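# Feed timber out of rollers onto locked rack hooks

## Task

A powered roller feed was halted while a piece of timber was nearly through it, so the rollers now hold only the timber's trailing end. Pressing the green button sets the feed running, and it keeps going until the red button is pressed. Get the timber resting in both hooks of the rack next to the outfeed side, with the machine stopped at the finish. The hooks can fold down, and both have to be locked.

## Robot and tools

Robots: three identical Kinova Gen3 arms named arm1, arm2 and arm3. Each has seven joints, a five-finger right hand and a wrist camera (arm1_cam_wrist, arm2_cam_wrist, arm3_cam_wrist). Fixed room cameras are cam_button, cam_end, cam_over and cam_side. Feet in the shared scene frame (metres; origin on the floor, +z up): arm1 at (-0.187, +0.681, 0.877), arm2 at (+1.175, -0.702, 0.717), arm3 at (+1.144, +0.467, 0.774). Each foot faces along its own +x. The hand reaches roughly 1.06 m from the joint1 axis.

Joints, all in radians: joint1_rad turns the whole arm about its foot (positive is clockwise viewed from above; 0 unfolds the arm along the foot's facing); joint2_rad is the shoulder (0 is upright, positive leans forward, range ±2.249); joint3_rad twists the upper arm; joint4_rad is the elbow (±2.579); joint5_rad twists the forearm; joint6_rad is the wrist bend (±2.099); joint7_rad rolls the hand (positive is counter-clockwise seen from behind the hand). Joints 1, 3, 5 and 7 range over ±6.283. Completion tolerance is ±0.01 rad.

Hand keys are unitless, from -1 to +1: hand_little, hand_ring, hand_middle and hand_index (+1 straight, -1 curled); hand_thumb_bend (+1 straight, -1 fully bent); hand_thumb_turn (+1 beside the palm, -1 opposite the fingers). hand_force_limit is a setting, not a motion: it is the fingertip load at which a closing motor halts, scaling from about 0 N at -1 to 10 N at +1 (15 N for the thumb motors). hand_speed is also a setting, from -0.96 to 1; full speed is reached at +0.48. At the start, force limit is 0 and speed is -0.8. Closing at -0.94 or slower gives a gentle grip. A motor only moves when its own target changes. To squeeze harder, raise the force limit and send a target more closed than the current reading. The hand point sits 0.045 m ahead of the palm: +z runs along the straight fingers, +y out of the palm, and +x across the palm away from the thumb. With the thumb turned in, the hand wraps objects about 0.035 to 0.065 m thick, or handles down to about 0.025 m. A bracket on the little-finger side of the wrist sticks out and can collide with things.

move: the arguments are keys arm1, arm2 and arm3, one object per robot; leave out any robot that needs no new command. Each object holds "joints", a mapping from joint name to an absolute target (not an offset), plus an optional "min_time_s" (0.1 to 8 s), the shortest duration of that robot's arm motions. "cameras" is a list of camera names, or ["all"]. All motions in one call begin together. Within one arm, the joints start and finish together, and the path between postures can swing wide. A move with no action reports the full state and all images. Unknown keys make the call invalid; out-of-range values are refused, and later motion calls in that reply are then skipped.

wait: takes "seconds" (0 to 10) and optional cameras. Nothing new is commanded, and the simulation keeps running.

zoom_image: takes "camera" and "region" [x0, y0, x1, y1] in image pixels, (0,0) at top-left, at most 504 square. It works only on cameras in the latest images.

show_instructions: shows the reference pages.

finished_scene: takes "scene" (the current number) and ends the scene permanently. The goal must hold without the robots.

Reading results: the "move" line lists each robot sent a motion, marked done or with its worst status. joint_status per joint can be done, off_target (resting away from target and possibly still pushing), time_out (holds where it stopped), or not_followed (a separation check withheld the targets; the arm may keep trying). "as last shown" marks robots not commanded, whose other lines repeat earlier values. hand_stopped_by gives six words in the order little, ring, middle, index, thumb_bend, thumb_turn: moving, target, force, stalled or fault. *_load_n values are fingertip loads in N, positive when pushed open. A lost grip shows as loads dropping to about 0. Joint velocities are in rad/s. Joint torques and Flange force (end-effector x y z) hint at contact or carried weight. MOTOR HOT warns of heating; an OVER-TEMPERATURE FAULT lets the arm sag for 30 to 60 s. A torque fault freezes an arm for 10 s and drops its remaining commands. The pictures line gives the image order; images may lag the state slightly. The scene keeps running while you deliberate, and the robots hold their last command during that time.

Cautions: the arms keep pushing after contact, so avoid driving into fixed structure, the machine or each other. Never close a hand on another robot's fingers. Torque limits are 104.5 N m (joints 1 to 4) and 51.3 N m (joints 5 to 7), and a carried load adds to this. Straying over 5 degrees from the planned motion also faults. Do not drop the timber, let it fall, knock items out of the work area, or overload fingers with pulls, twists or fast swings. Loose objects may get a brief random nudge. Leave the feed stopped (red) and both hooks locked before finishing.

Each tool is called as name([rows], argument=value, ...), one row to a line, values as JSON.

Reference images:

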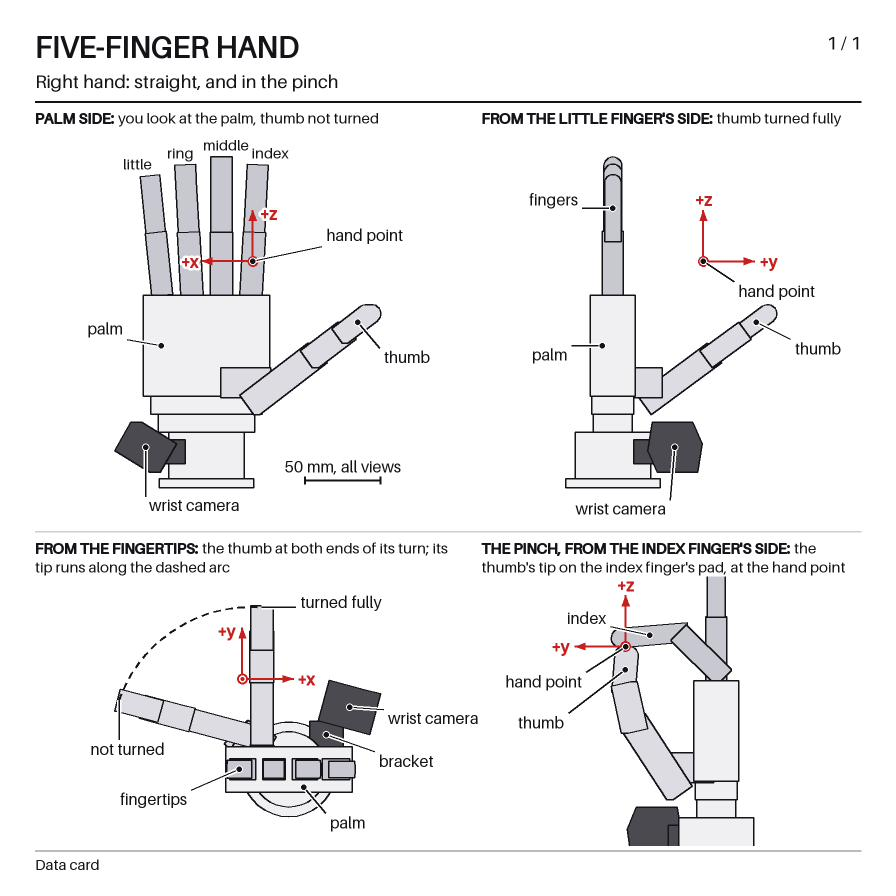

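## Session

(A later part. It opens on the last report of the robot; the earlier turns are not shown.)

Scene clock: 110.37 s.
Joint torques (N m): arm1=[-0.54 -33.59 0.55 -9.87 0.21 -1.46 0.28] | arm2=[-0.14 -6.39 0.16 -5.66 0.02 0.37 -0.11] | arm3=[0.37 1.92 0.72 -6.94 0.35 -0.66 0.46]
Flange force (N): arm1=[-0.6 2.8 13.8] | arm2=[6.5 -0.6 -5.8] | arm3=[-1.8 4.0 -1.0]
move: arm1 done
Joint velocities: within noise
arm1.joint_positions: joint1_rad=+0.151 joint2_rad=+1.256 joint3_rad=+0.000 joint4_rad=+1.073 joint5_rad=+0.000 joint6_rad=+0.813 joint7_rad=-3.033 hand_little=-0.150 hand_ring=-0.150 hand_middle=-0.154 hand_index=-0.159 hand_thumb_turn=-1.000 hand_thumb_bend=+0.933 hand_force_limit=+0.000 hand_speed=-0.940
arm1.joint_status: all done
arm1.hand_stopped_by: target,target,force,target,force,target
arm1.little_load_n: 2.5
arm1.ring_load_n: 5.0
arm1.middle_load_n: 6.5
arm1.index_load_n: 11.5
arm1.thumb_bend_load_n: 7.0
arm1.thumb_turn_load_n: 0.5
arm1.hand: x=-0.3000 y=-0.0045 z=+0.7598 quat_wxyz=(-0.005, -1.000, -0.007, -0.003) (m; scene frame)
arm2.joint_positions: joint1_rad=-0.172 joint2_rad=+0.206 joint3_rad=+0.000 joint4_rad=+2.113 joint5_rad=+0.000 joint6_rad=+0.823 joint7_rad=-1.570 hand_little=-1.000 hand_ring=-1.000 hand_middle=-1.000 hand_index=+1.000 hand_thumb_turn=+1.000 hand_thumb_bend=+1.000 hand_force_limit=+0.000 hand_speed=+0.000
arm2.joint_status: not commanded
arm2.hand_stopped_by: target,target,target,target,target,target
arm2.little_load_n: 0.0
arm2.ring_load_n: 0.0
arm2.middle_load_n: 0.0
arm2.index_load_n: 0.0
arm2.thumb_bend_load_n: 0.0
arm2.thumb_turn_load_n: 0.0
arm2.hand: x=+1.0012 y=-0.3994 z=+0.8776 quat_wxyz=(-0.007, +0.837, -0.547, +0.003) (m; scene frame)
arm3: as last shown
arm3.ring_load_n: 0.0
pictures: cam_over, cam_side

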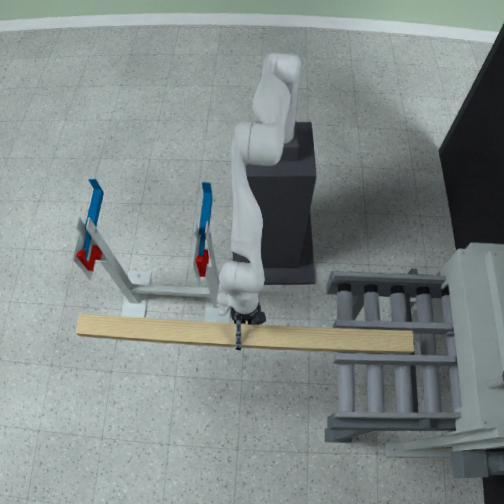

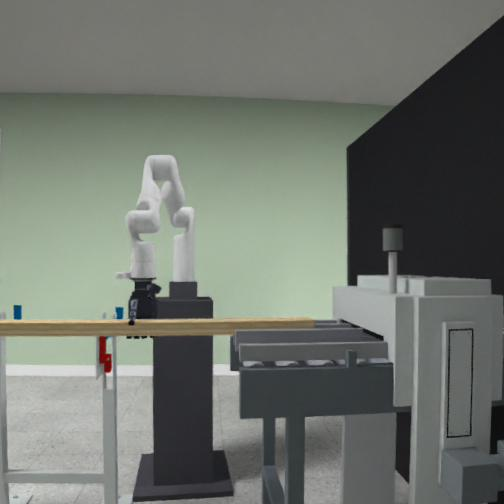

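move(arm1={"joints":{"joint1_rad":0.1499,"joint2_rad":1.0717,"joint4_rad":1.0972,"joint6_rad":0.9728,"joint7_rad":-3.0347},"min_time_s":3}, cameras=["cam_side"])

zoom_image(camera="cam_side", region=[0, 250, 400, 350])

Scene clock: 116.63 s.
Joint torques (N m): arm1=[-0.51 -33.07 0.45 -11.06 0.21 -1.44 0.29] | arm2=[-0.12 -6.39 0.13 -5.66 0.02 0.34 -0.1] | arm3=[0.43 1.94 0.72 -6.96 0.3 -0.68 0.46]
Flange force (N): arm1=[-0.5 3.0 13.4] | arm2=[6.5 -0.6 -5.9] | arm3=[-1.7 3.9 -1.0]
move: arm1 done
Joint velocities: within noise
arm1.joint_positions: joint1_rad=+0.150 joint2_rad=+1.072 joint3_rad=+0.000 joint4_rad=+1.097 joint5_rad=+0.000 joint6_rad=+0.973 joint7_rad=-3.035 hand_little=-0.150 hand_ring=-0.150 hand_middle=-0.154 hand_index=-0.159 hand_thumb_turn=-1.000 hand_thumb_bend=+0.933 hand_force_limit=+0.000 hand_speed=-0.940
arm1.joint_status: all done
arm1.hand_stopped_by: target,target,force,target,force,target
arm1.little_load_n: 2.5
arm1.ring_load_n: 5.0
arm1.middle_load_n: 6.5
arm1.index_load_n: 11.5
arm1.thumb_bend_load_n: 7.0
arm1.thumb_turn_load_n: 0.5
arm1.hand: x=-0.2999 y=-0.0043 z=+0.8699 quat_wxyz=(-0.005, -1.000, -0.007, -0.003) (m; scene frame)
arm2, arm3: as last shown
pictures: cam_side

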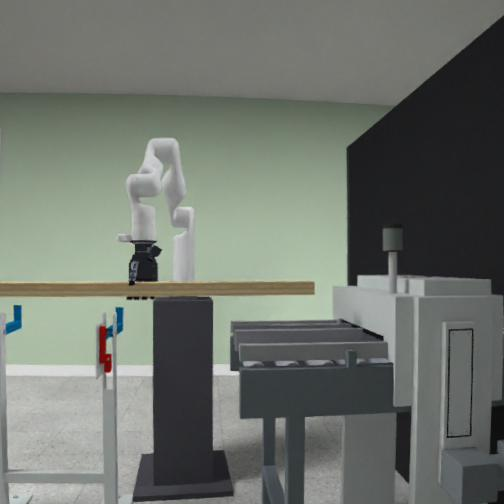

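Scaled by 1.260 from the camera's 504x504 image, which has a finer 720x720 frame.

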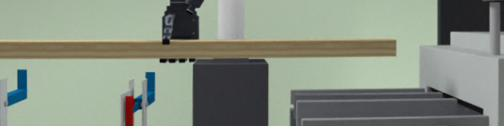

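move(arm1={"joints":{"joint1_rad":1.206,"joint2_rad":0.7977,"joint4_rad":1.763,"joint6_rad":0.5809,"joint7_rad":-1.9787},"min_time_s":6}, cameras=["cam_side","cam_over","cam_end","arm1_cam_wrist"])

zoom_image(camera="cam_over", region=[0, 130, 330, 330])

Scene clock: 123.60 s.
Joint torques (N m): arm1=[-0.55 -24.97 -0.25 -7.21 -0.3 -1 0.3] | arm2=[-0.17 -6.38 0.17 -5.67 0.02 0.34 -0.11] | arm3=[0.39 1.86 0.8 -6.94 0.28 -0.67 0.46]
Flange force (N): arm1=[-1.4 0.3 12.8] | arm2=[6.5 -0.7 -5.9] | arm3=[-1.9 4.2 -1.1]
move: arm1 done
Joint velocities: within noise
arm1.joint_positions: joint1_rad=+1.206 joint2_rad=+0.798 joint3_rad=+0.000 joint4_rad=+1.763 joint5_rad=+0.000 joint6_rad=+0.581 joint7_rad=-1.979 hand_little=-0.150 hand_ring=-0.150 hand_middle=-0.154 hand_index=-0.159 hand_thumb_turn=-1.000 hand_thumb_bend=+0.933 hand_force_limit=+0.000 hand_speed=-0.940
arm1.joint_status: all done
arm1.hand_stopped_by: target,target,force,target,force,target
arm1.little_load_n: 2.5
arm1.ring_load_n: 5.0
arm1.middle_load_n: 6.5
arm1.index_load_n: 11.5
arm1.thumb_bend_load_n: 7.0
arm1.thumb_turn_load_n: 1.0
arm1.hand: x=-0.6596 y=+0.4483 z=+0.8698 quat_wxyz=(-0.005, -1.000, -0.007, -0.003) (m; scene frame)
arm2, arm3: as last shown
arm3.thumb_bend_load_n: -0.5
pictures: arm1_cam_wrist, cam_end, cam_over, cam_side

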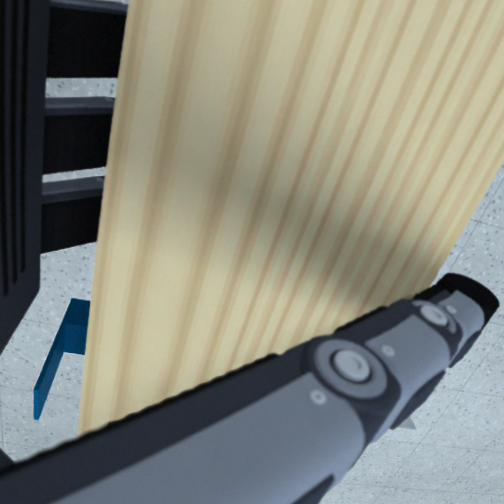

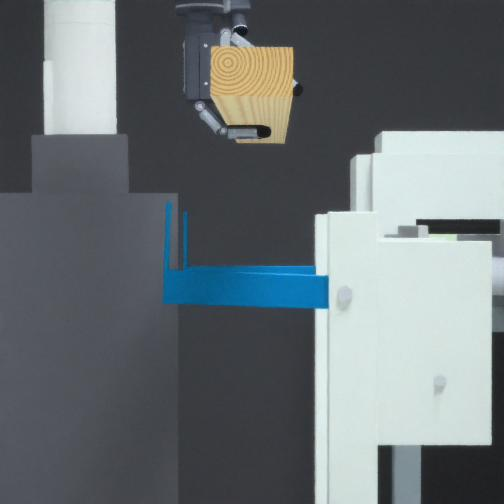

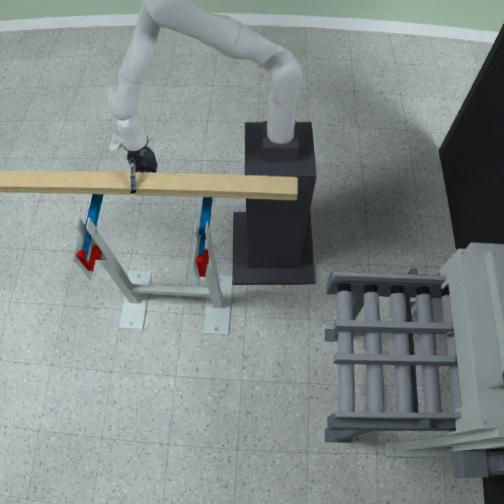

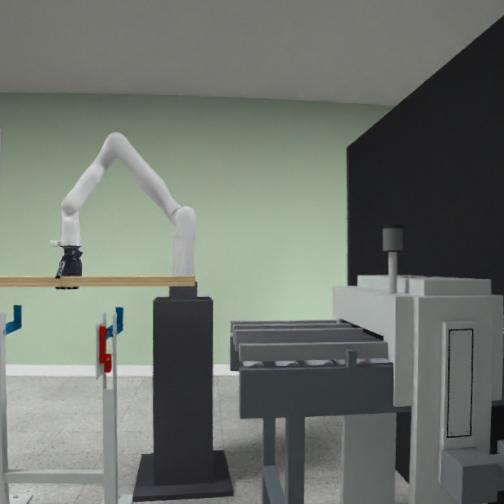

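Scaled by 1.527 from the camera's 504x504 image, which has a finer 720x720 frame.

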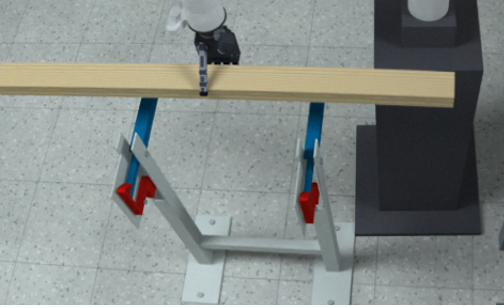

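move(arm1={"joints":{"joint1_rad":1.2088,"joint2_rad":1.0352,"joint4_rad":1.7416,"joint6_rad":0.3529,"joint7_rad":-1.9758},"min_time_s":3.5}, cameras=["cam_side","cam_over","cam_end"])

zoom_image(camera="cam_side", region=[0, 250, 250, 360])

zoom_image(camera="cam_end", region=[150, 90, 400, 340])

Scene clock: 129.83 s.
Joint torques (N m): arm1=[-0.57 -26.27 -0.24 -4.97 -0.1 -1.09 0.3] | arm2=[-0.14 -6.41 0.16 -5.66 0.03 0.34 -0.12] | arm3=[0.42 1.94 0.77 -6.93 0.32 -0.67 0.48]
Flange force (N): arm1=[-1.4 0.3 13.2] | arm2=[6.4 -0.6 -5.9] | arm3=[-1.7 4.2 -1.1]
move: arm1 done
Joint velocities: within noise
arm1.joint_positions: joint1_rad=+1.209 joint2_rad=+1.035 joint3_rad=+0.000 joint4_rad=+1.742 joint5_rad=+0.000 joint6_rad=+0.353 joint7_rad=-1.976 hand_little=-0.150 hand_ring=-0.150 hand_middle=-0.154 hand_index=-0.159 hand_thumb_turn=-1.000 hand_thumb_bend=+0.933 hand_force_limit=+0.000 hand_speed=-0.940
arm1.joint_status: all done
arm1.hand_stopped_by: target,target,force,target,force,target
arm1.little_load_n: 2.5
arm1.ring_load_n: 5.0
arm1.middle_load_n: 6.0
arm1.index_load_n: 11.5
arm1.thumb_bend_load_n: 7.0
arm1.thumb_turn_load_n: 0.5
arm1.hand: x=-0.6631 y=+0.4467 z=+0.7604 quat_wxyz=(-0.007, -1.000, -0.007, +0.002) (m; scene frame)
arm2, arm3: as last shown
arm3.thumb_bend_load_n: 0.0
pictures: cam_end, cam_over, cam_side

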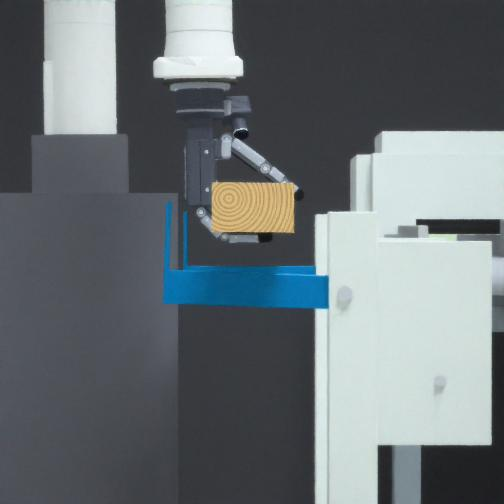

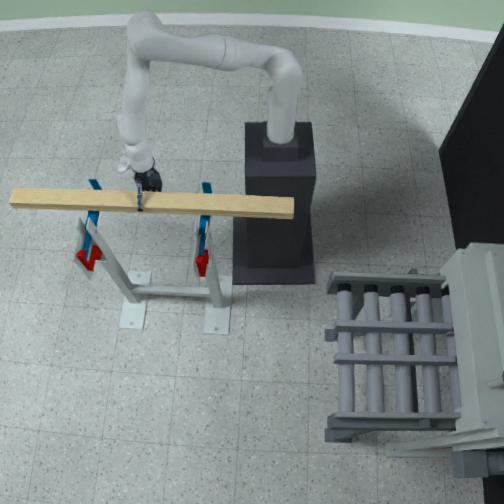

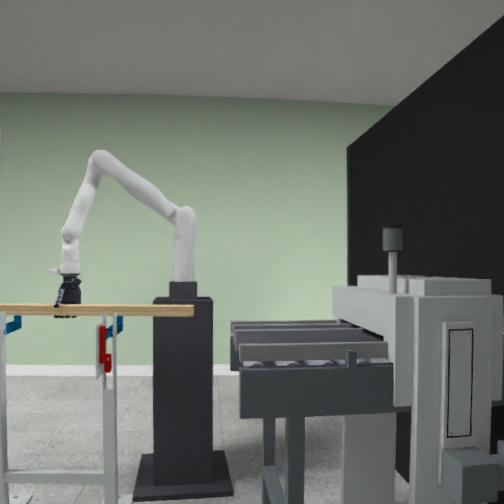

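Scaled by 2.016 from the camera's 504x504 image, which has a finer 720x720 frame.

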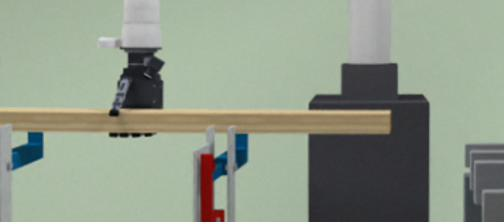

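Scaled by 2.016 from the camera's 504x504 image, which has a finer 720x720 frame.

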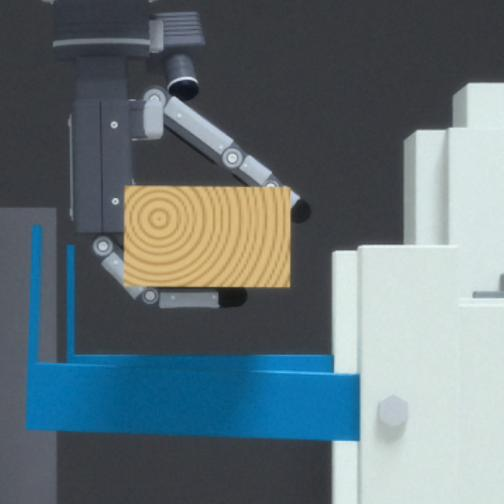

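zoom_image(camera="cam_side", region=[0, 290, 100, 350])

zoom_image(camera="cam_side", region=[100, 290, 200, 350])

Scaled by 5.040 from the camera's 504x504 image, which has a finer 720x720 frame.

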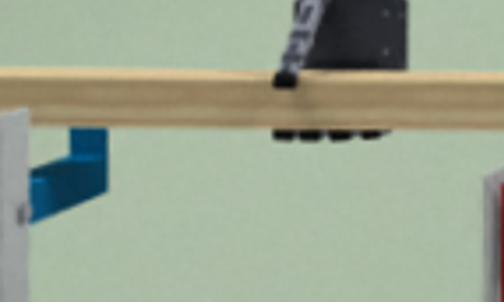

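Scaled by 5.040 from the camera's 504x504 image, which has a finer 720x720 frame.

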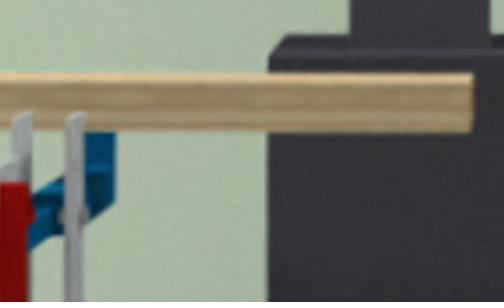

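move(arm1={"joints":{"joint1_rad":1.2093,"joint2_rad":1.0919,"joint4_rad":1.7236,"joint6_rad":0.3141,"joint7_rad":-1.9753},"min_time_s":2}, cameras=["cam_end","cam_side"])

zoom_image(camera="cam_end", region=[150, 90, 400, 340])

zoom_image(camera="cam_side", region=[0, 290, 150, 350])

Scene clock: 135.00 s.
Joint torques (N m): arm1=[-0.68 -26.44 -0.2 -4.52 -0.05 -1.05 0.29] | arm2=[-0.13 -6.43 0.17 -5.67 0 0.35 -0.12] | arm3=[0.4 1.91 0.79 -6.9 0.3 -0.68 0.45]
Flange force (N): arm1=[-1.3 0.0 13.2] | arm2=[6.4 -0.6 -5.8] | arm3=[-1.8 4.2 -1.2]
move: arm1 done
Joint velocities: within noise
arm1.joint_positions: joint1_rad=+1.209 joint2_rad=+1.092 joint3_rad=+0.000 joint4_rad=+1.724 joint5_rad=+0.000 joint6_rad=+0.314 joint7_rad=-1.975 hand_little=-0.150 hand_ring=-0.150 hand_middle=-0.154 hand_index=-0.159 hand_thumb_turn=-1.000 hand_thumb_bend=+0.933 hand_force_limit=+0.000 hand_speed=-0.940
arm1.joint_status: all done
arm1.hand_stopped_by: target,target,force,target,force,target
arm1.little_load_n: 2.5
arm1.ring_load_n: 5.0
arm1.middle_load_n: 6.5
arm1.index_load_n: 11.5
arm1.thumb_bend_load_n: 7.0
arm1.thumb_turn_load_n: 1.0
arm1.hand: x=-0.6632 y=+0.4466 z=+0.7355 quat_wxyz=(-0.007, -1.000, -0.007, +0.002) (m; scene frame)
arm2, arm3: as last shown
arm3.index_load_n: -0.5
pictures: cam_end, cam_side

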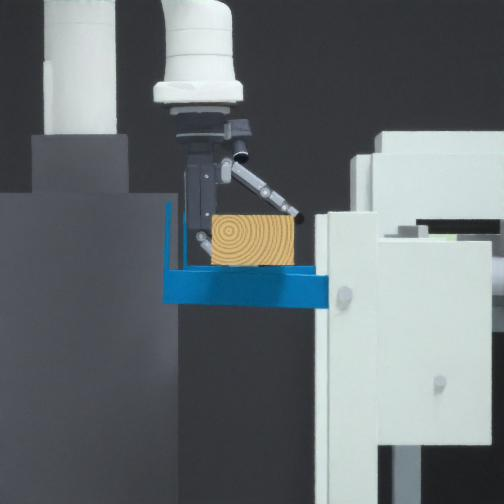

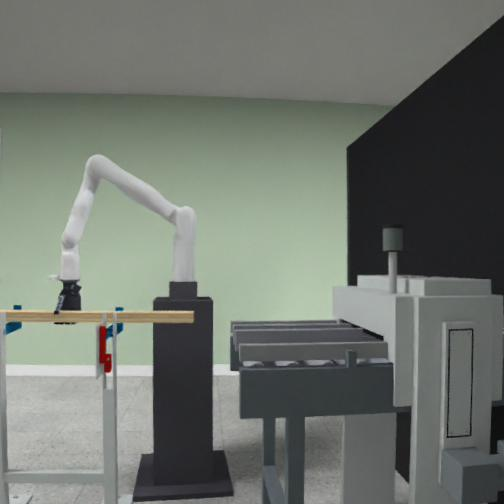

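Scaled by 2.016 from the camera's 504x504 image, which has a finer 720x720 frame.

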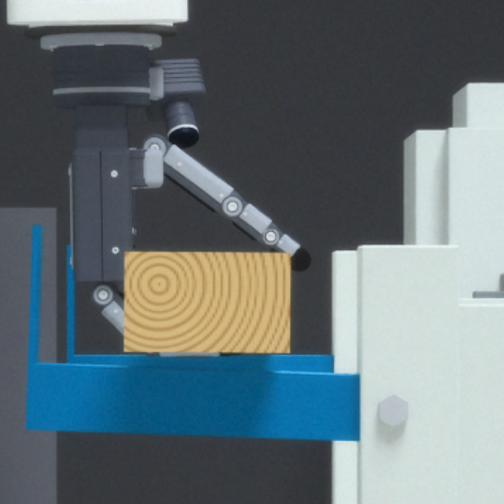

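Scaled by 3.360 from the camera's 504x504 image, which has a finer 720x720 frame.

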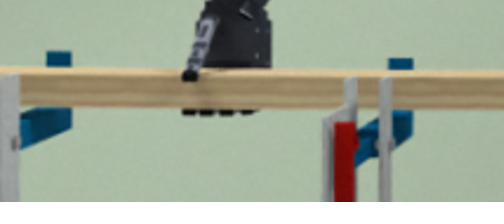

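move(arm1={"joints":{"joint1_rad":1.2096,"joint2_rad":1.1102,"joint4_rad":1.7168,"joint6_rad":0.3026,"joint7_rad":-1.975},"min_time_s":1.2})

move(arm1={"joints":{"joint1_rad":1.2097,"joint2_rad":1.117,"joint4_rad":1.7142,"joint6_rad":0.2984},"min_time_s":1}, cameras=["cam_end","cam_side"])

zoom_image(camera="cam_end", region=[150, 190, 350, 340])

Scene clock: 138.50 s.
Joint torques (N m): arm1=[-0.65 -26.57 -0.25 -4.33 -0.08 -1.11 0.3] | arm2=[-0.14 -6.4 0.16 -5.67 0.02 0.32 -0.1] | arm3=[0.39 1.92 0.75 -7.01 0.34 -0.66 0.47]
Flange force (N): arm1=[-1.7 0.2 13.3] | arm2=[6.5 -0.6 -6.0] | arm3=[-1.6 4.1 -0.8]
move: arm1 done
Joint velocities: within noise
arm1.joint_positions: joint1_rad=+1.210 joint2_rad=+1.110 joint3_rad=+0.000 joint4_rad=+1.717 joint5_rad=+0.000 joint6_rad=+0.303 joint7_rad=-1.975 hand_little=-0.150 hand_ring=-0.150 hand_middle=-0.154 hand_index=-0.159 hand_thumb_turn=-1.000 hand_thumb_bend=+0.933 hand_force_limit=+0.000 hand_speed=-0.940
arm1.joint_status: all done
arm1.hand_stopped_by: target,target,force,target,force,target
arm1.little_load_n: 2.5
arm1.ring_load_n: 5.0
arm1.middle_load_n: 6.5
arm1.index_load_n: 11.5
arm1.thumb_bend_load_n: 7.5
arm1.thumb_turn_load_n: 0.5
arm1.hand: x=-0.6633 y=+0.4467 z=+0.7274 quat_wxyz=(-0.007, -1.000, -0.007, +0.002) (m; scene frame)
arm2, arm3: as last shown
arm3.middle_load_n: -0.5
arm3.index_load_n: 0.0
pictures: none

Scene clock: 139.77 s.
Joint torques (N m): arm1=[-0.49 -26.57 -0.23 -4.3 0 -1.05 0.3] | arm2=[-0.1 -6.33 0.19 -5.7 0.04 0.35 -0.11] | arm3=[0.39 1.94 0.75 -6.97 0.31 -0.7 0.46]
Flange force (N): arm1=[-1.3 0.5 13.4] | arm2=[6.7 -0.5 -5.9] | arm3=[-1.6 4.0 -1.0]
move: arm1 done
Joint velocities: within noise
arm1.joint_positions: joint1_rad=+1.210 joint2_rad=+1.117 joint3_rad=+0.000 joint4_rad=+1.714 joint5_rad=+0.000 joint6_rad=+0.298 joint7_rad=-1.975 hand_little=-0.150 hand_ring=-0.150 hand_middle=-0.154 hand_index=-0.159 hand_thumb_turn=-1.000 hand_thumb_bend=+0.933 hand_force_limit=+0.000 hand_speed=-0.940
arm1.joint_status: all done
arm1.hand_stopped_by: target,target,force,target,force,target
arm1.little_load_n: 2.5
arm1.ring_load_n: 5.0
arm1.middle_load_n: 6.0
arm1.index_load_n: 11.5
arm1.thumb_bend_load_n: 7.0
arm1.thumb_turn_load_n: 1.0
arm1.hand: x=-0.6633 y=+0.4467 z=+0.7245 quat_wxyz=(-0.007, -1.000, -0.007, +0.002) (m; scene frame)
arm2: as last shown
arm2.ring_load_n: 0.5
arm3.joint_positions: joint1_rad=-0.420 joint2_rad=-0.547 joint3_rad=-0.030 joint4_rad=+1.459 joint5_rad=-0.023 joint6_rad=+1.861 joint7_rad=-1.724 hand_little=+1.000 hand_ring=+1.000 hand_middle=+1.000 hand_index=+1.000 hand_thumb_turn=+1.000 hand_thumb_bend=+1.000 hand_force_limit=+0.000 hand_speed=-0.800
arm3.joint_status: not commanded
arm3.hand_stopped_by: target,target,target,target,target,target
arm3.little_load_n: 0.0
arm3.ring_load_n: 0.0
arm3.middle_load_n: 0.0
arm3.index_load_n: 0.0
arm3.thumb_bend_load_n: 0.0
arm3.thumb_turn_load_n: 0.0
arm3.hand: x=+1.2556 y=+0.3171 z=+1.3238 quat_wxyz=(-0.161, -0.593, -0.784, +0.085) (m; scene frame)
pictures: cam_end, cam_side

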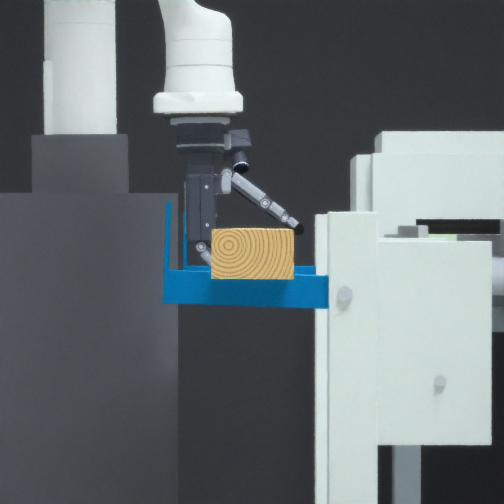

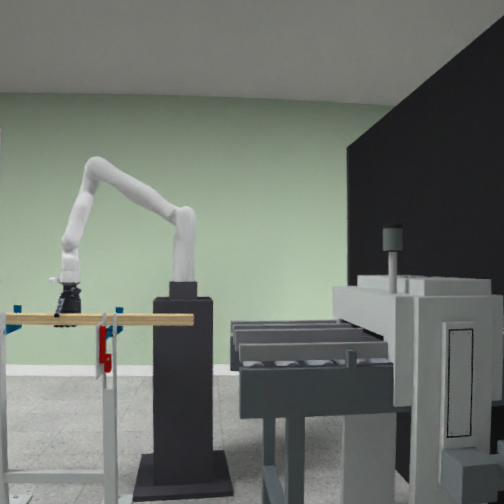

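Scaled by 2.520 from the camera's 504x504 image, which has a finer 720x720 frame.

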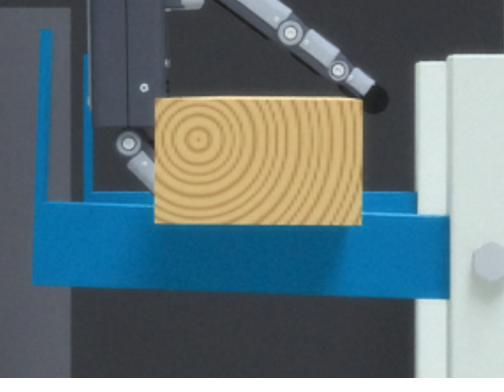

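move(arm1={"joints":{"joint2_rad":1.1205,"joint4_rad":1.7129,"joint6_rad":0.2963},"min_time_s":0.8})

move(arm1={"joints":{"joint2_rad":1.1239,"joint4_rad":1.7116,"joint6_rad":0.2942},"min_time_s":0.8})

Scene clock: 146.33 s.
Joint torques (N m): arm1=[-0.54 -26.57 -0.26 -4.28 -0.03 -1.12 0.3] | arm2=[-0.11 -6.39 0.16 -5.67 0.03 0.35 -0.11] | arm3=[0.37 1.9 0.74 -6.94 0.31 -0.68 0.44]
Flange force (N): arm1=[-1.5 0.4 13.2] | arm2=[6.5 -0.5 -5.9] | arm3=[-1.8 4.0 -1.1]
move: arm1 done
Joint velocities: within noise
arm1.joint_positions: joint1_rad=+1.210 joint2_rad=+1.120 joint3_rad=+0.000 joint4_rad=+1.713 joint5_rad=+0.000 joint6_rad=+0.296 joint7_rad=-1.975 hand_little=-0.150 hand_ring=-0.150 hand_middle=-0.154 hand_index=-0.159 hand_thumb_turn=-1.000 hand_thumb_bend=+0.933 hand_force_limit=+0.000 hand_speed=-0.940
arm1.joint_status: all done
arm1.hand_stopped_by: target,target,force,target,force,target
arm1.little_load_n: 2.5
arm1.ring_load_n: 5.0
arm1.middle_load_n: 6.5
arm1.index_load_n: 11.5
arm1.thumb_bend_load_n: 7.5
arm1.thumb_turn_load_n: 0.5
arm1.hand: x=-0.6632 y=+0.4467 z=+0.7229 quat_wxyz=(-0.007, -1.000, -0.007, +0.002) (m; scene frame)
arm2, arm3: as last shown
arm2.ring_load_n: 0.0
arm2.thumb_bend_load_n: -0.5
arm3.ring_load_n: 0.5
arm3.index_load_n: 0.5
pictures: none

Scene clock: 147.43 s.
Joint torques (N m): arm1=[-0.54 -26.43 -0.3 -4.27 -0.06 -1.06 0.3] | arm2=[-0.13 -6.41 0.17 -5.67 0.01 0.35 -0.09] | arm3=[0.38 1.9 0.81 -6.94 0.31 -0.71 0.44]
Flange force (N): arm1=[-1.2 0.3 13.0] | arm2=[6.5 -0.5 -5.8] | arm3=[-1.8 4.2 -1.2]
move: arm1 done
Joint velocities: within noise
arm1.joint_positions: joint1_rad=+1.210 joint2_rad=+1.124 joint3_rad=+0.000 joint4_rad=+1.712 joint5_rad=+0.000 joint6_rad=+0.294 joint7_rad=-1.975 hand_little=-0.150 hand_ring=-0.150 hand_middle=-0.154 hand_index=-0.159 hand_thumb_turn=-1.000 hand_thumb_bend=+0.933 hand_force_limit=+0.000 hand_speed=-0.940
arm1.joint_status: all done
arm1.hand_stopped_by: target,target,force,target,force,target
arm1.little_load_n: 2.5
arm1.ring_load_n: 5.0
arm1.middle_load_n: 6.5
arm1.index_load_n: 11.0
arm1.thumb_bend_load_n: 7.0
arm1.thumb_turn_load_n: 0.5
arm1.hand: x=-0.6632 y=+0.4467 z=+0.7214 quat_wxyz=(-0.007, -1.000, -0.007, +0.002) (m; scene frame)
arm2.joint_positions: joint1_rad=-0.172 joint2_rad=+0.206 joint3_rad=+0.000 joint4_rad=+2.113 joint5_rad=+0.000 joint6_rad=+0.823 joint7_rad=-1.570 hand_little=-1.000 hand_ring=-1.000 hand_middle=-1.000 hand_index=+1.000 hand_thumb_turn=+1.000 hand_thumb_bend=+1.000 hand_force_limit=+0.000 hand_speed=+0.000
arm2.joint_status: not commanded
arm2.hand_stopped_by: target,target,target,target,target,target
arm2.little_load_n: 0.0
arm2.ring_load_n: 0.0
arm2.middle_load_n: 0.0
arm2.index_load_n: 0.0
arm2.thumb_bend_load_n: 0.0
arm2.thumb_turn_load_n: 0.0
arm2.hand: x=+1.0012 y=-0.3994 z=+0.8776 quat_wxyz=(-0.007, +0.837, -0.547, +0.003) (m; scene frame)
arm3: as last shown
arm3.ring_load_n: 0.0
arm3.index_load_n: 0.0
arm3.thumb_bend_load_n: -0.5
pictures: none

move(arm1={"joints":{"joint2_rad":1.1262,"joint4_rad":1.7107,"joint6_rad":0.2928},"min_time_s":0.6})

move(arm1={"joints":{"joint2_rad":1.1285,"joint4_rad":1.7098,"joint6_rad":0.2914},"min_time_s":0.6}, cameras=["cam_end","cam_side"])

zoom_image(camera="cam_end", region=[150, 190, 350, 340])

zoom_image(camera="cam_side", region=[0, 290, 150, 350])

Scene clock: 149.07 s.
Joint torques (N m): arm1=[-0.57 -26.47 -0.31 -4.23 -0.08 -1.06 0.29] | arm2=[-0.1 -6.36 0.17 -5.67 0.03 0.34 -0.09] | arm3=[0.39 1.93 0.8 -6.91 0.32 -0.69 0.46]
Flange force (N): arm1=[-1.4 0.3 13.1] | arm2=[6.6 -0.4 -6.0] | arm3=[-1.8 4.2 -1.2]
move: arm1 done
Joint velocities: within noise
arm1.joint_positions: joint1_rad=+1.210 joint2_rad=+1.126 joint3_rad=+0.000 joint4_rad=+1.711 joint5_rad=+0.000 joint6_rad=+0.293 joint7_rad=-1.975 hand_little=-0.150 hand_ring=-0.150 hand_middle=-0.154 hand_index=-0.159 hand_thumb_turn=-1.000 hand_thumb_bend=+0.933 hand_force_limit=+0.000 hand_speed=-0.940
arm1.joint_status: all done
arm1.hand_stopped_by: target,target,force,target,force,target
arm1.little_load_n: 2.5
arm1.ring_load_n: 5.5
arm1.middle_load_n: 6.5
arm1.index_load_n: 11.0
arm1.thumb_bend_load_n: 7.5
arm1.thumb_turn_load_n: 0.5
arm1.hand: x=-0.6632 y=+0.4467 z=+0.7204 quat_wxyz=(-0.007, -1.000, -0.007, +0.002) (m; scene frame)
arm2, arm3: as last shown
arm2.thumb_turn_load_n: 0.5
arm3.thumb_bend_load_n: 0.0
pictures: none

Scene clock: 149.97 s.
Joint torques (N m): arm1=[-0.65 -26.48 -0.27 -4.18 -0.08 -1.07 0.35] | arm2=[-0.1 -6.41 0.18 -5.65 0.02 0.36 -0.1] | arm3=[0.43 1.93 0.78 -6.98 0.3 -0.7 0.47]
Flange force (N): arm1=[-1.5 0.2 13.1] | arm2=[6.4 -0.5 -5.8] | arm3=[-1.6 4.1 -1.0]
move: arm1 done
Joint velocities: within noise
arm1.joint_positions: joint1_rad=+1.210 joint2_rad=+1.128 joint3_rad=+0.000 joint4_rad=+1.710 joint5_rad=+0.000 joint6_rad=+0.291 joint7_rad=-1.975 hand_little=-0.150 hand_ring=-0.150 hand_middle=-0.154 hand_index=-0.159 hand_thumb_turn=-1.000 hand_thumb_bend=+0.933 hand_force_limit=+0.000 hand_speed=-0.940
arm1.joint_status: all done
arm1.hand_stopped_by: target,target,force,target,force,target
arm1.little_load_n: 3.0
arm1.ring_load_n: 5.0
arm1.middle_load_n: 6.0
arm1.index_load_n: 11.0
arm1.thumb_bend_load_n: 7.5
arm1.thumb_turn_load_n: 0.5
arm1.hand: x=-0.6632 y=+0.4467 z=+0.7194 quat_wxyz=(-0.007, -1.000, -0.007, +0.002) (m; scene frame)
arm2, arm3: as last shown
arm2.thumb_turn_load_n: 0.0
pictures: cam_end, cam_side

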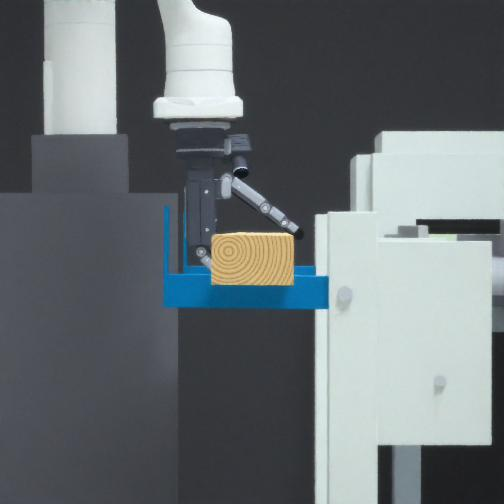

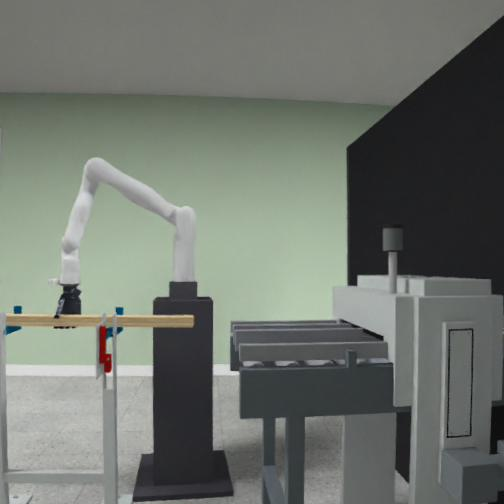

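Scaled by 2.520 from the camera's 504x504 image, which has a finer 720x720 frame.

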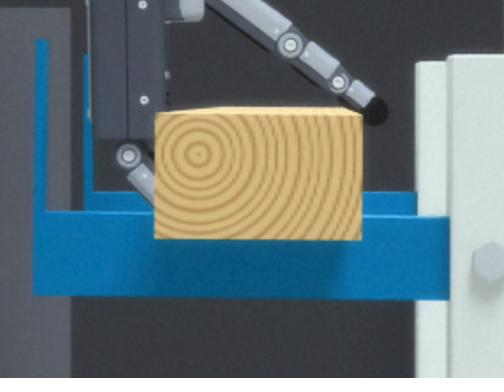

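Scaled by 3.360 from the camera's 504x504 image, which has a finer 720x720 frame.

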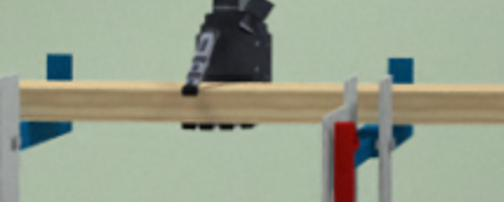

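move(arm1={"joints":{"joint2_rad":1.1308,"joint4_rad":1.7089,"joint6_rad":0.29},"min_time_s":0.6})

move(arm1={"joints":{"joint2_rad":1.1331,"joint4_rad":1.7081,"joint6_rad":0.2886},"min_time_s":0.6}, cameras=["cam_end","cam_side"])

zoom_image(camera="cam_end", region=[150, 190, 350, 340])

Scene clock: 153.93 s.
Joint torques (N m): arm1=[-0.74 -24.02 -0.12 -4.54 -0.01 -1.5 0.24] | arm2=[-0.14 -6.37 0.18 -5.67 0.02 0.37 -0.12] | arm3=[0.37 1.87 0.79 -6.96 0.33 -0.68 0.43]
Flange force (N): arm1=[0.0 -0.7 6.5] | arm2=[6.6 -0.6 -5.8] | arm3=[-1.8 4.2 -1.0]
move: arm1 done
Joint velocities: within noise
arm1.joint_positions: joint1_rad=+1.210 joint2_rad=+1.131 joint3_rad=+0.000 joint4_rad=+1.709 joint5_rad=+0.000 joint6_rad=+0.290 joint7_rad=-1.975 hand_little=-0.150 hand_ring=-0.150 hand_middle=-0.154 hand_index=-0.159 hand_thumb_turn=-1.000 hand_thumb_bend=+0.933 hand_force_limit=+0.000 hand_speed=-0.940
arm1.joint_status: all done
arm1.hand_stopped_by: target,target,force,target,force,target
arm1.little_load_n: 1.5
arm1.ring_load_n: 3.5
arm1.middle_load_n: 4.5
arm1.index_load_n: 10.5
arm1.thumb_bend_load_n: 7.5
arm1.thumb_turn_load_n: 1.0
arm1.hand: x=-0.6632 y=+0.4466 z=+0.7184 quat_wxyz=(-0.007, -1.000, -0.007, +0.002) (m; scene frame)
arm2, arm3: as last shown
arm2.little_load_n: 0.5
arm2.middle_load_n: 0.5
pictures: none

Scene clock: 154.83 s.
Joint torques (N m): arm1=[-0.83 -17.82 0.32 -3.91 0.16 -1.49 0.22] | arm2=[-0.1 -6.39 0.17 -5.69 0.02 0.34 -0.11] | arm3=[0.34 1.88 0.8 -6.95 0.32 -0.67 0.46]
Flange force (N): arm1=[1.8 -1.7 -7.2] | arm2=[6.6 -0.5 -5.9] | arm3=[-1.8 4.3 -1.0]
move: arm1 done
Joint velocities: within noise
arm1.joint_positions: joint1_rad=+1.210 joint2_rad=+1.133 joint3_rad=+0.000 joint4_rad=+1.708 joint5_rad=+0.000 joint6_rad=+0.289 joint7_rad=-1.975 hand_little=-0.150 hand_ring=-0.150 hand_middle=-0.154 hand_index=-0.159 hand_thumb_turn=-1.000 hand_thumb_bend=+0.933 hand_force_limit=+0.000 hand_speed=-0.940
arm1.joint_status: all done
arm1.hand_stopped_by: target,target,force,target,force,target
arm1.little_load_n: 0.0
arm1.ring_load_n: 0.0
arm1.middle_load_n: 0.0
arm1.index_load_n: 5.5
arm1.thumb_bend_load_n: 10.0
arm1.thumb_turn_load_n: -1.0
arm1.hand: x=-0.6631 y=+0.4467 z=+0.7174 quat_wxyz=(-0.007, -1.000, -0.007, +0.002) (m; scene frame)
arm2, arm3: as last shown
arm2.little_load_n: 0.0
arm2.middle_load_n: 0.0
pictures: cam_end, cam_side

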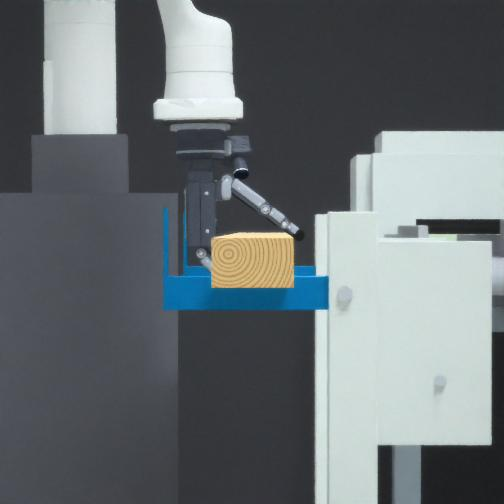

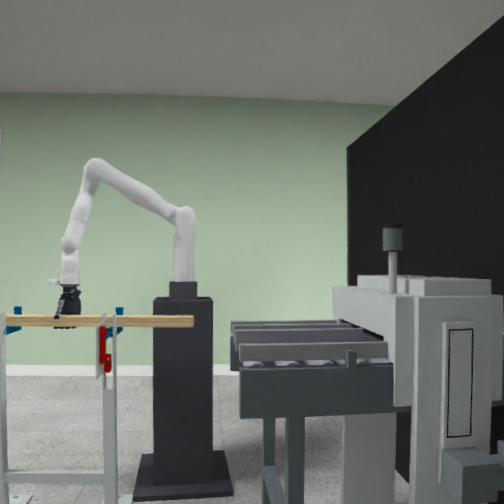

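Scaled by 2.520 from the camera's 504x504 image, which has a finer 720x720 frame.

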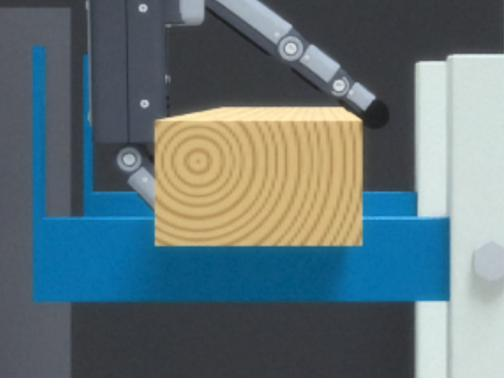

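move(arm1={"joints":{"joint2_rad":1.132,"joint4_rad":1.7085,"joint6_rad":0.2893},"min_time_s":0.5})

move(arm1={"joints":{"hand_speed":-0.85,"hand_thumb_bend":1.0,"hand_little":-0.08,"hand_ring":-0.08,"hand_middle":-0.08,"hand_index":-0.08}}, cameras=["cam_end","cam_over"])

zoom_image(camera="cam_end", region=[150, 190, 350, 340])

zoom_image(camera="cam_over", region=[50, 170, 250, 290])

Scene clock: 156.97 s.
Joint torques (N m): arm1=[-0.35 -21.24 0.6 -3.63 0.2 -1.09 0.28] | arm2=[-0.13 -6.39 0.17 -5.67 0.05 0.35 -0.09] | arm3=[0.4 1.97 0.78 -6.94 0.31 -0.67 0.42]
Flange force (N): arm1=[0.2 0.2 1.5] | arm2=[6.5 -0.5 -5.9] | arm3=[-1.7 4.0 -1.0]
move: arm1 done
Joint velocities: within noise
arm1.joint_positions: joint1_rad=+1.210 joint2_rad=+1.132 joint3_rad=+0.000 joint4_rad=+1.708 joint5_rad=+0.000 joint6_rad=+0.289 joint7_rad=-1.975 hand_little=-0.150 hand_ring=-0.150 hand_middle=-0.154 hand_index=-0.159 hand_thumb_turn=-1.000 hand_thumb_bend=+0.933 hand_force_limit=+0.000 hand_speed=-0.940
arm1.joint_status: all done
arm1.hand_stopped_by: target,target,force,target,force,target
arm1.little_load_n: 0.0
arm1.ring_load_n: 2.0
arm1.middle_load_n: 2.0
arm1.index_load_n: 8.5
arm1.thumb_bend_load_n: 8.5
arm1.thumb_turn_load_n: -0.5
arm1.hand: x=-0.6631 y=+0.4467 z=+0.7179 quat_wxyz=(-0.007, -1.000, -0.007, +0.002) (m; scene frame)
arm2, arm3: as last shown
pictures: none

Scene clock: 157.77 s.
Joint torques (N m): arm1=[-0.48 -19.49 0.26 -2.54 0.16 -0.65 0.28] | arm2=[-0.1 -6.44 0.17 -5.66 0.02 0.35 -0.12] | arm3=[0.39 1.95 0.76 -6.91 0.31 -0.68 0.47]
Flange force (N): arm1=[-1.2 0.4 -0.9] | arm2=[6.4 -0.6 -5.8] | arm3=[-1.7 4.1 -1.2]
move: arm1 done
Joint velocities: within noise
arm1.joint_positions: joint1_rad=+1.210 joint2_rad=+1.132 joint3_rad=+0.000 joint4_rad=+1.709 joint5_rad=+0.000 joint6_rad=+0.289 joint7_rad=-1.975 hand_little=-0.080 hand_ring=-0.080 hand_middle=-0.080 hand_index=-0.080 hand_thumb_turn=-1.000 hand_thumb_bend=+1.000 hand_force_limit=+0.000 hand_speed=-0.850
arm1.joint_status: all done
arm1.hand_stopped_by: target,target,target,target,target,target
arm1.little_load_n: 0.0
arm1.ring_load_n: 0.0
arm1.middle_load_n: 0.0
arm1.index_load_n: 0.0
arm1.thumb_bend_load_n: 0.0
arm1.thumb_turn_load_n: 0.0
arm1.hand: x=-0.6631 y=+0.4467 z=+0.7179 quat_wxyz=(-0.007, -1.000, -0.007, +0.002) (m; scene frame)
arm2: as last shown
arm2.thumb_bend_load_n: -0.5
arm3.joint_positions: joint1_rad=-0.420 joint2_rad=-0.547 joint3_rad=-0.030 joint4_rad=+1.459 joint5_rad=-0.023 joint6_rad=+1.861 joint7_rad=-1.724 hand_little=+1.000 hand_ring=+1.000 hand_middle=+1.000 hand_index=+1.000 hand_thumb_turn=+1.000 hand_thumb_bend=+1.000 hand_force_limit=+0.000 hand_speed=-0.800
arm3.joint_status: not commanded
arm3.hand_stopped_by: target,target,target,target,target,target
arm3.little_load_n: 0.0
arm3.ring_load_n: 0.0
arm3.middle_load_n: 0.0
arm3.index_load_n: 0.0
arm3.thumb_bend_load_n: 0.0
arm3.thumb_turn_load_n: 0.0
arm3.hand: x=+1.2556 y=+0.3171 z=+1.3238 quat_wxyz=(-0.161, -0.593, -0.784, +0.085) (m; scene frame)
pictures: cam_end, cam_over

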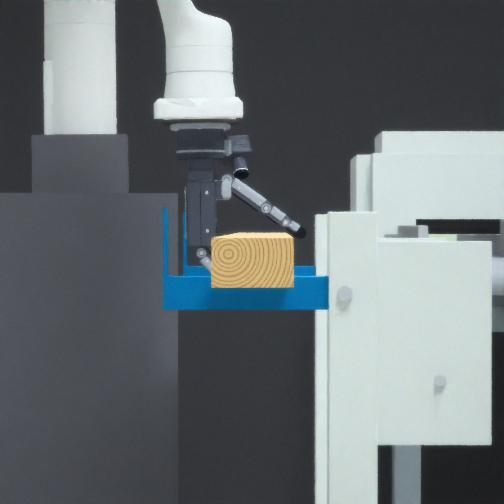

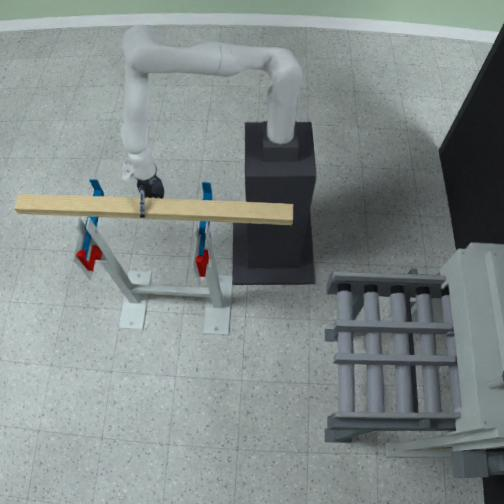

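Scaled by 2.520 from the camera's 504x504 image, which has a finer 720x720 frame.

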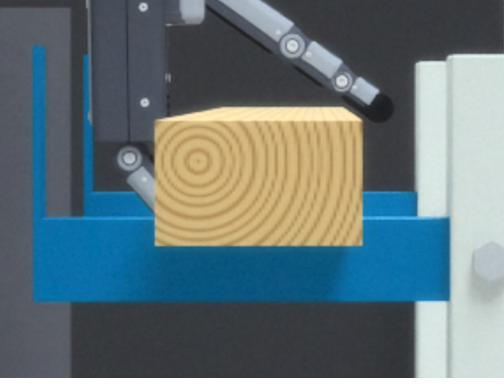

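Scaled by 2.520 from the camera's 504x504 image, which has a finer 720x720 frame.

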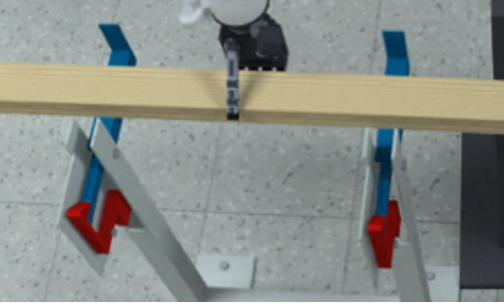

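move(arm1={"joints":{"hand_speed":-0.6,"hand_little":1,"hand_ring":1,"hand_middle":1,"hand_index":1}})

move(arm1={"joints":{"joint1_rad":1.2232,"joint2_rad":1.1083,"joint4_rad":1.7258,"joint6_rad":0.2955,"joint7_rad":-1.9614},"min_time_s":1.2}, cameras=["cam_end","cam_over","arm1_cam_wrist"])

zoom_image(camera="cam_end", region=[150, 190, 350, 340])

Scene clock: 162.03 s.
Joint torques (N m): arm1=[-0.59 -19.39 0.3 -2.49 0.13 -0.62 0.31] | arm2=[-0.1 -6.4 0.14 -5.67 -0.01 0.31 -0.12] | arm3=[0.41 1.84 0.73 -6.96 0.3 -0.67 0.42]
Flange force (N): arm1=[-1.3 0.2 -1.0] | arm2=[6.5 -0.6 -6.0] | arm3=[-1.9 3.9 -1.0]
move: arm1 done
Joint velocities: within noise
arm1.joint_positions: joint1_rad=+1.210 joint2_rad=+1.132 joint3_rad=+0.000 joint4_rad=+1.708 joint5_rad=+0.000 joint6_rad=+0.289 joint7_rad=-1.975 hand_little=+1.000 hand_ring=+1.000 hand_middle=+1.000 hand_index=+1.000 hand_thumb_turn=-1.000 hand_thumb_bend=+1.000 hand_force_limit=+0.000 hand_speed=-0.600
arm1.joint_status: all done
arm1.hand_stopped_by: target,target,target,target,target,target
arm1.little_load_n: 0.0
arm1.ring_load_n: 0.0
arm1.middle_load_n: 0.0
arm1.index_load_n: 0.0
arm1.thumb_bend_load_n: 0.0
arm1.thumb_turn_load_n: 0.0
arm1.hand: x=-0.6631 y=+0.4467 z=+0.7179 quat_wxyz=(-0.007, -1.000, -0.007, +0.002) (m; scene frame)
arm2, arm3: as last shown
arm2.thumb_bend_load_n: 0.0
pictures: none

Scene clock: 163.53 s.
Joint torques (N m): arm1=[-0.52 -19.32 0.3 -2.6 0.2 -0.6 0.29] | arm2=[-0.15 -6.39 0.17 -5.66 0.03 0.34 -0.11] | arm3=[0.36 1.94 0.74 -6.94 0.3 -0.67 0.44]
Flange force (N): arm1=[-1.1 0.3 -0.9] | arm2=[6.5 -0.6 -5.9] | arm3=[-1.7 4.0 -1.0]
move: arm1 done
Joint velocities: within noise
arm1.joint_positions: joint1_rad=+1.223 joint2_rad=+1.108 joint3_rad=+0.000 joint4_rad=+1.726 joint5_rad=+0.000 joint6_rad=+0.296 joint7_rad=-1.961 hand_little=+1.000 hand_ring=+1.000 hand_middle=+1.000 hand_index=+1.000 hand_thumb_turn=-1.000 hand_thumb_bend=+1.000 hand_force_limit=+0.000 hand_speed=-0.600
arm1.joint_status: all done
arm1.hand_stopped_by: target,target,target,target,target,target
arm1.little_load_n: 0.0
arm1.ring_load_n: 0.0
arm1.middle_load_n: 0.0
arm1.index_load_n: 0.0
arm1.thumb_bend_load_n: 0.0
arm1.thumb_turn_load_n: 0.0
arm1.hand: x=-0.6633 y=+0.4537 z=+0.7274 quat_wxyz=(-0.007, -1.000, -0.007, +0.002) (m; scene frame)
arm2.joint_positions: joint1_rad=-0.172 joint2_rad=+0.206 joint3_rad=+0.000 joint4_rad=+2.113 joint5_rad=+0.000 joint6_rad=+0.823 joint7_rad=-1.570 hand_little=-1.000 hand_ring=-1.000 hand_middle=-1.000 hand_index=+1.000 hand_thumb_turn=+1.000 hand_thumb_bend=+1.000 hand_force_limit=+0.000 hand_speed=+0.000
arm2.joint_status: not commanded
arm2.hand_stopped_by: target,target,target,target,target,target
arm2.little_load_n: 0.0
arm2.ring_load_n: 0.0
arm2.middle_load_n: 0.0
arm2.index_load_n: 0.0
arm2.thumb_bend_load_n: 0.0
arm2.thumb_turn_load_n: 0.5
arm2.hand: x=+1.0012 y=-0.3994 z=+0.8776 quat_wxyz=(-0.007, +0.837, -0.547, +0.003) (m; scene frame)
arm3: as last shown
pictures: arm1_cam_wrist, cam_end, cam_over

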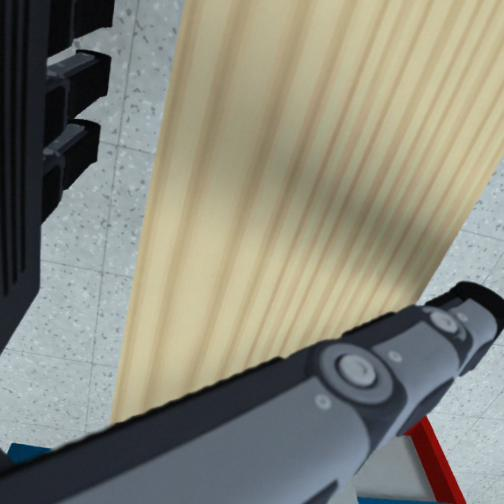

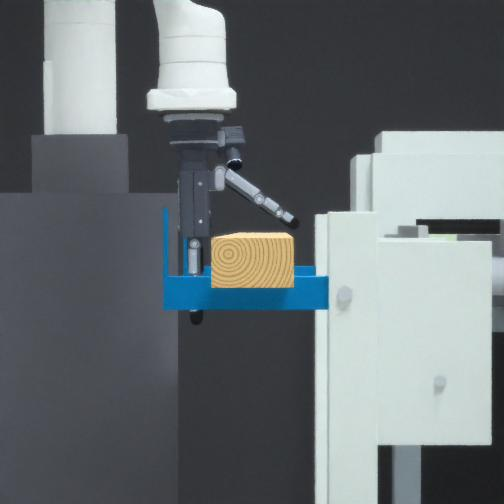

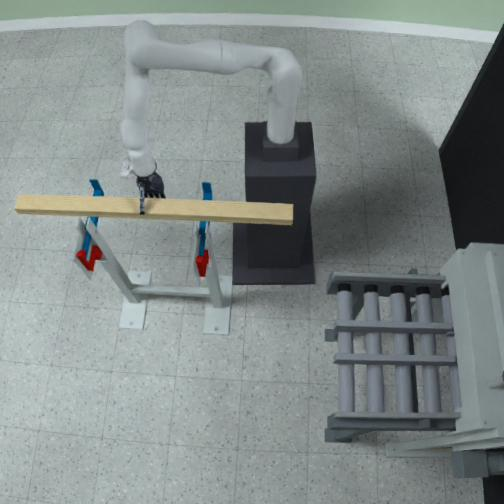

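Scaled by 2.520 from the camera's 504x504 image, which has a finer 720x720 frame.

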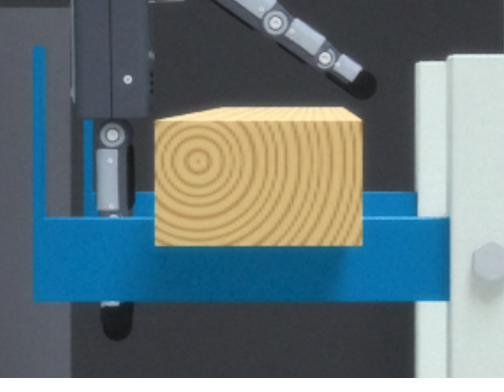

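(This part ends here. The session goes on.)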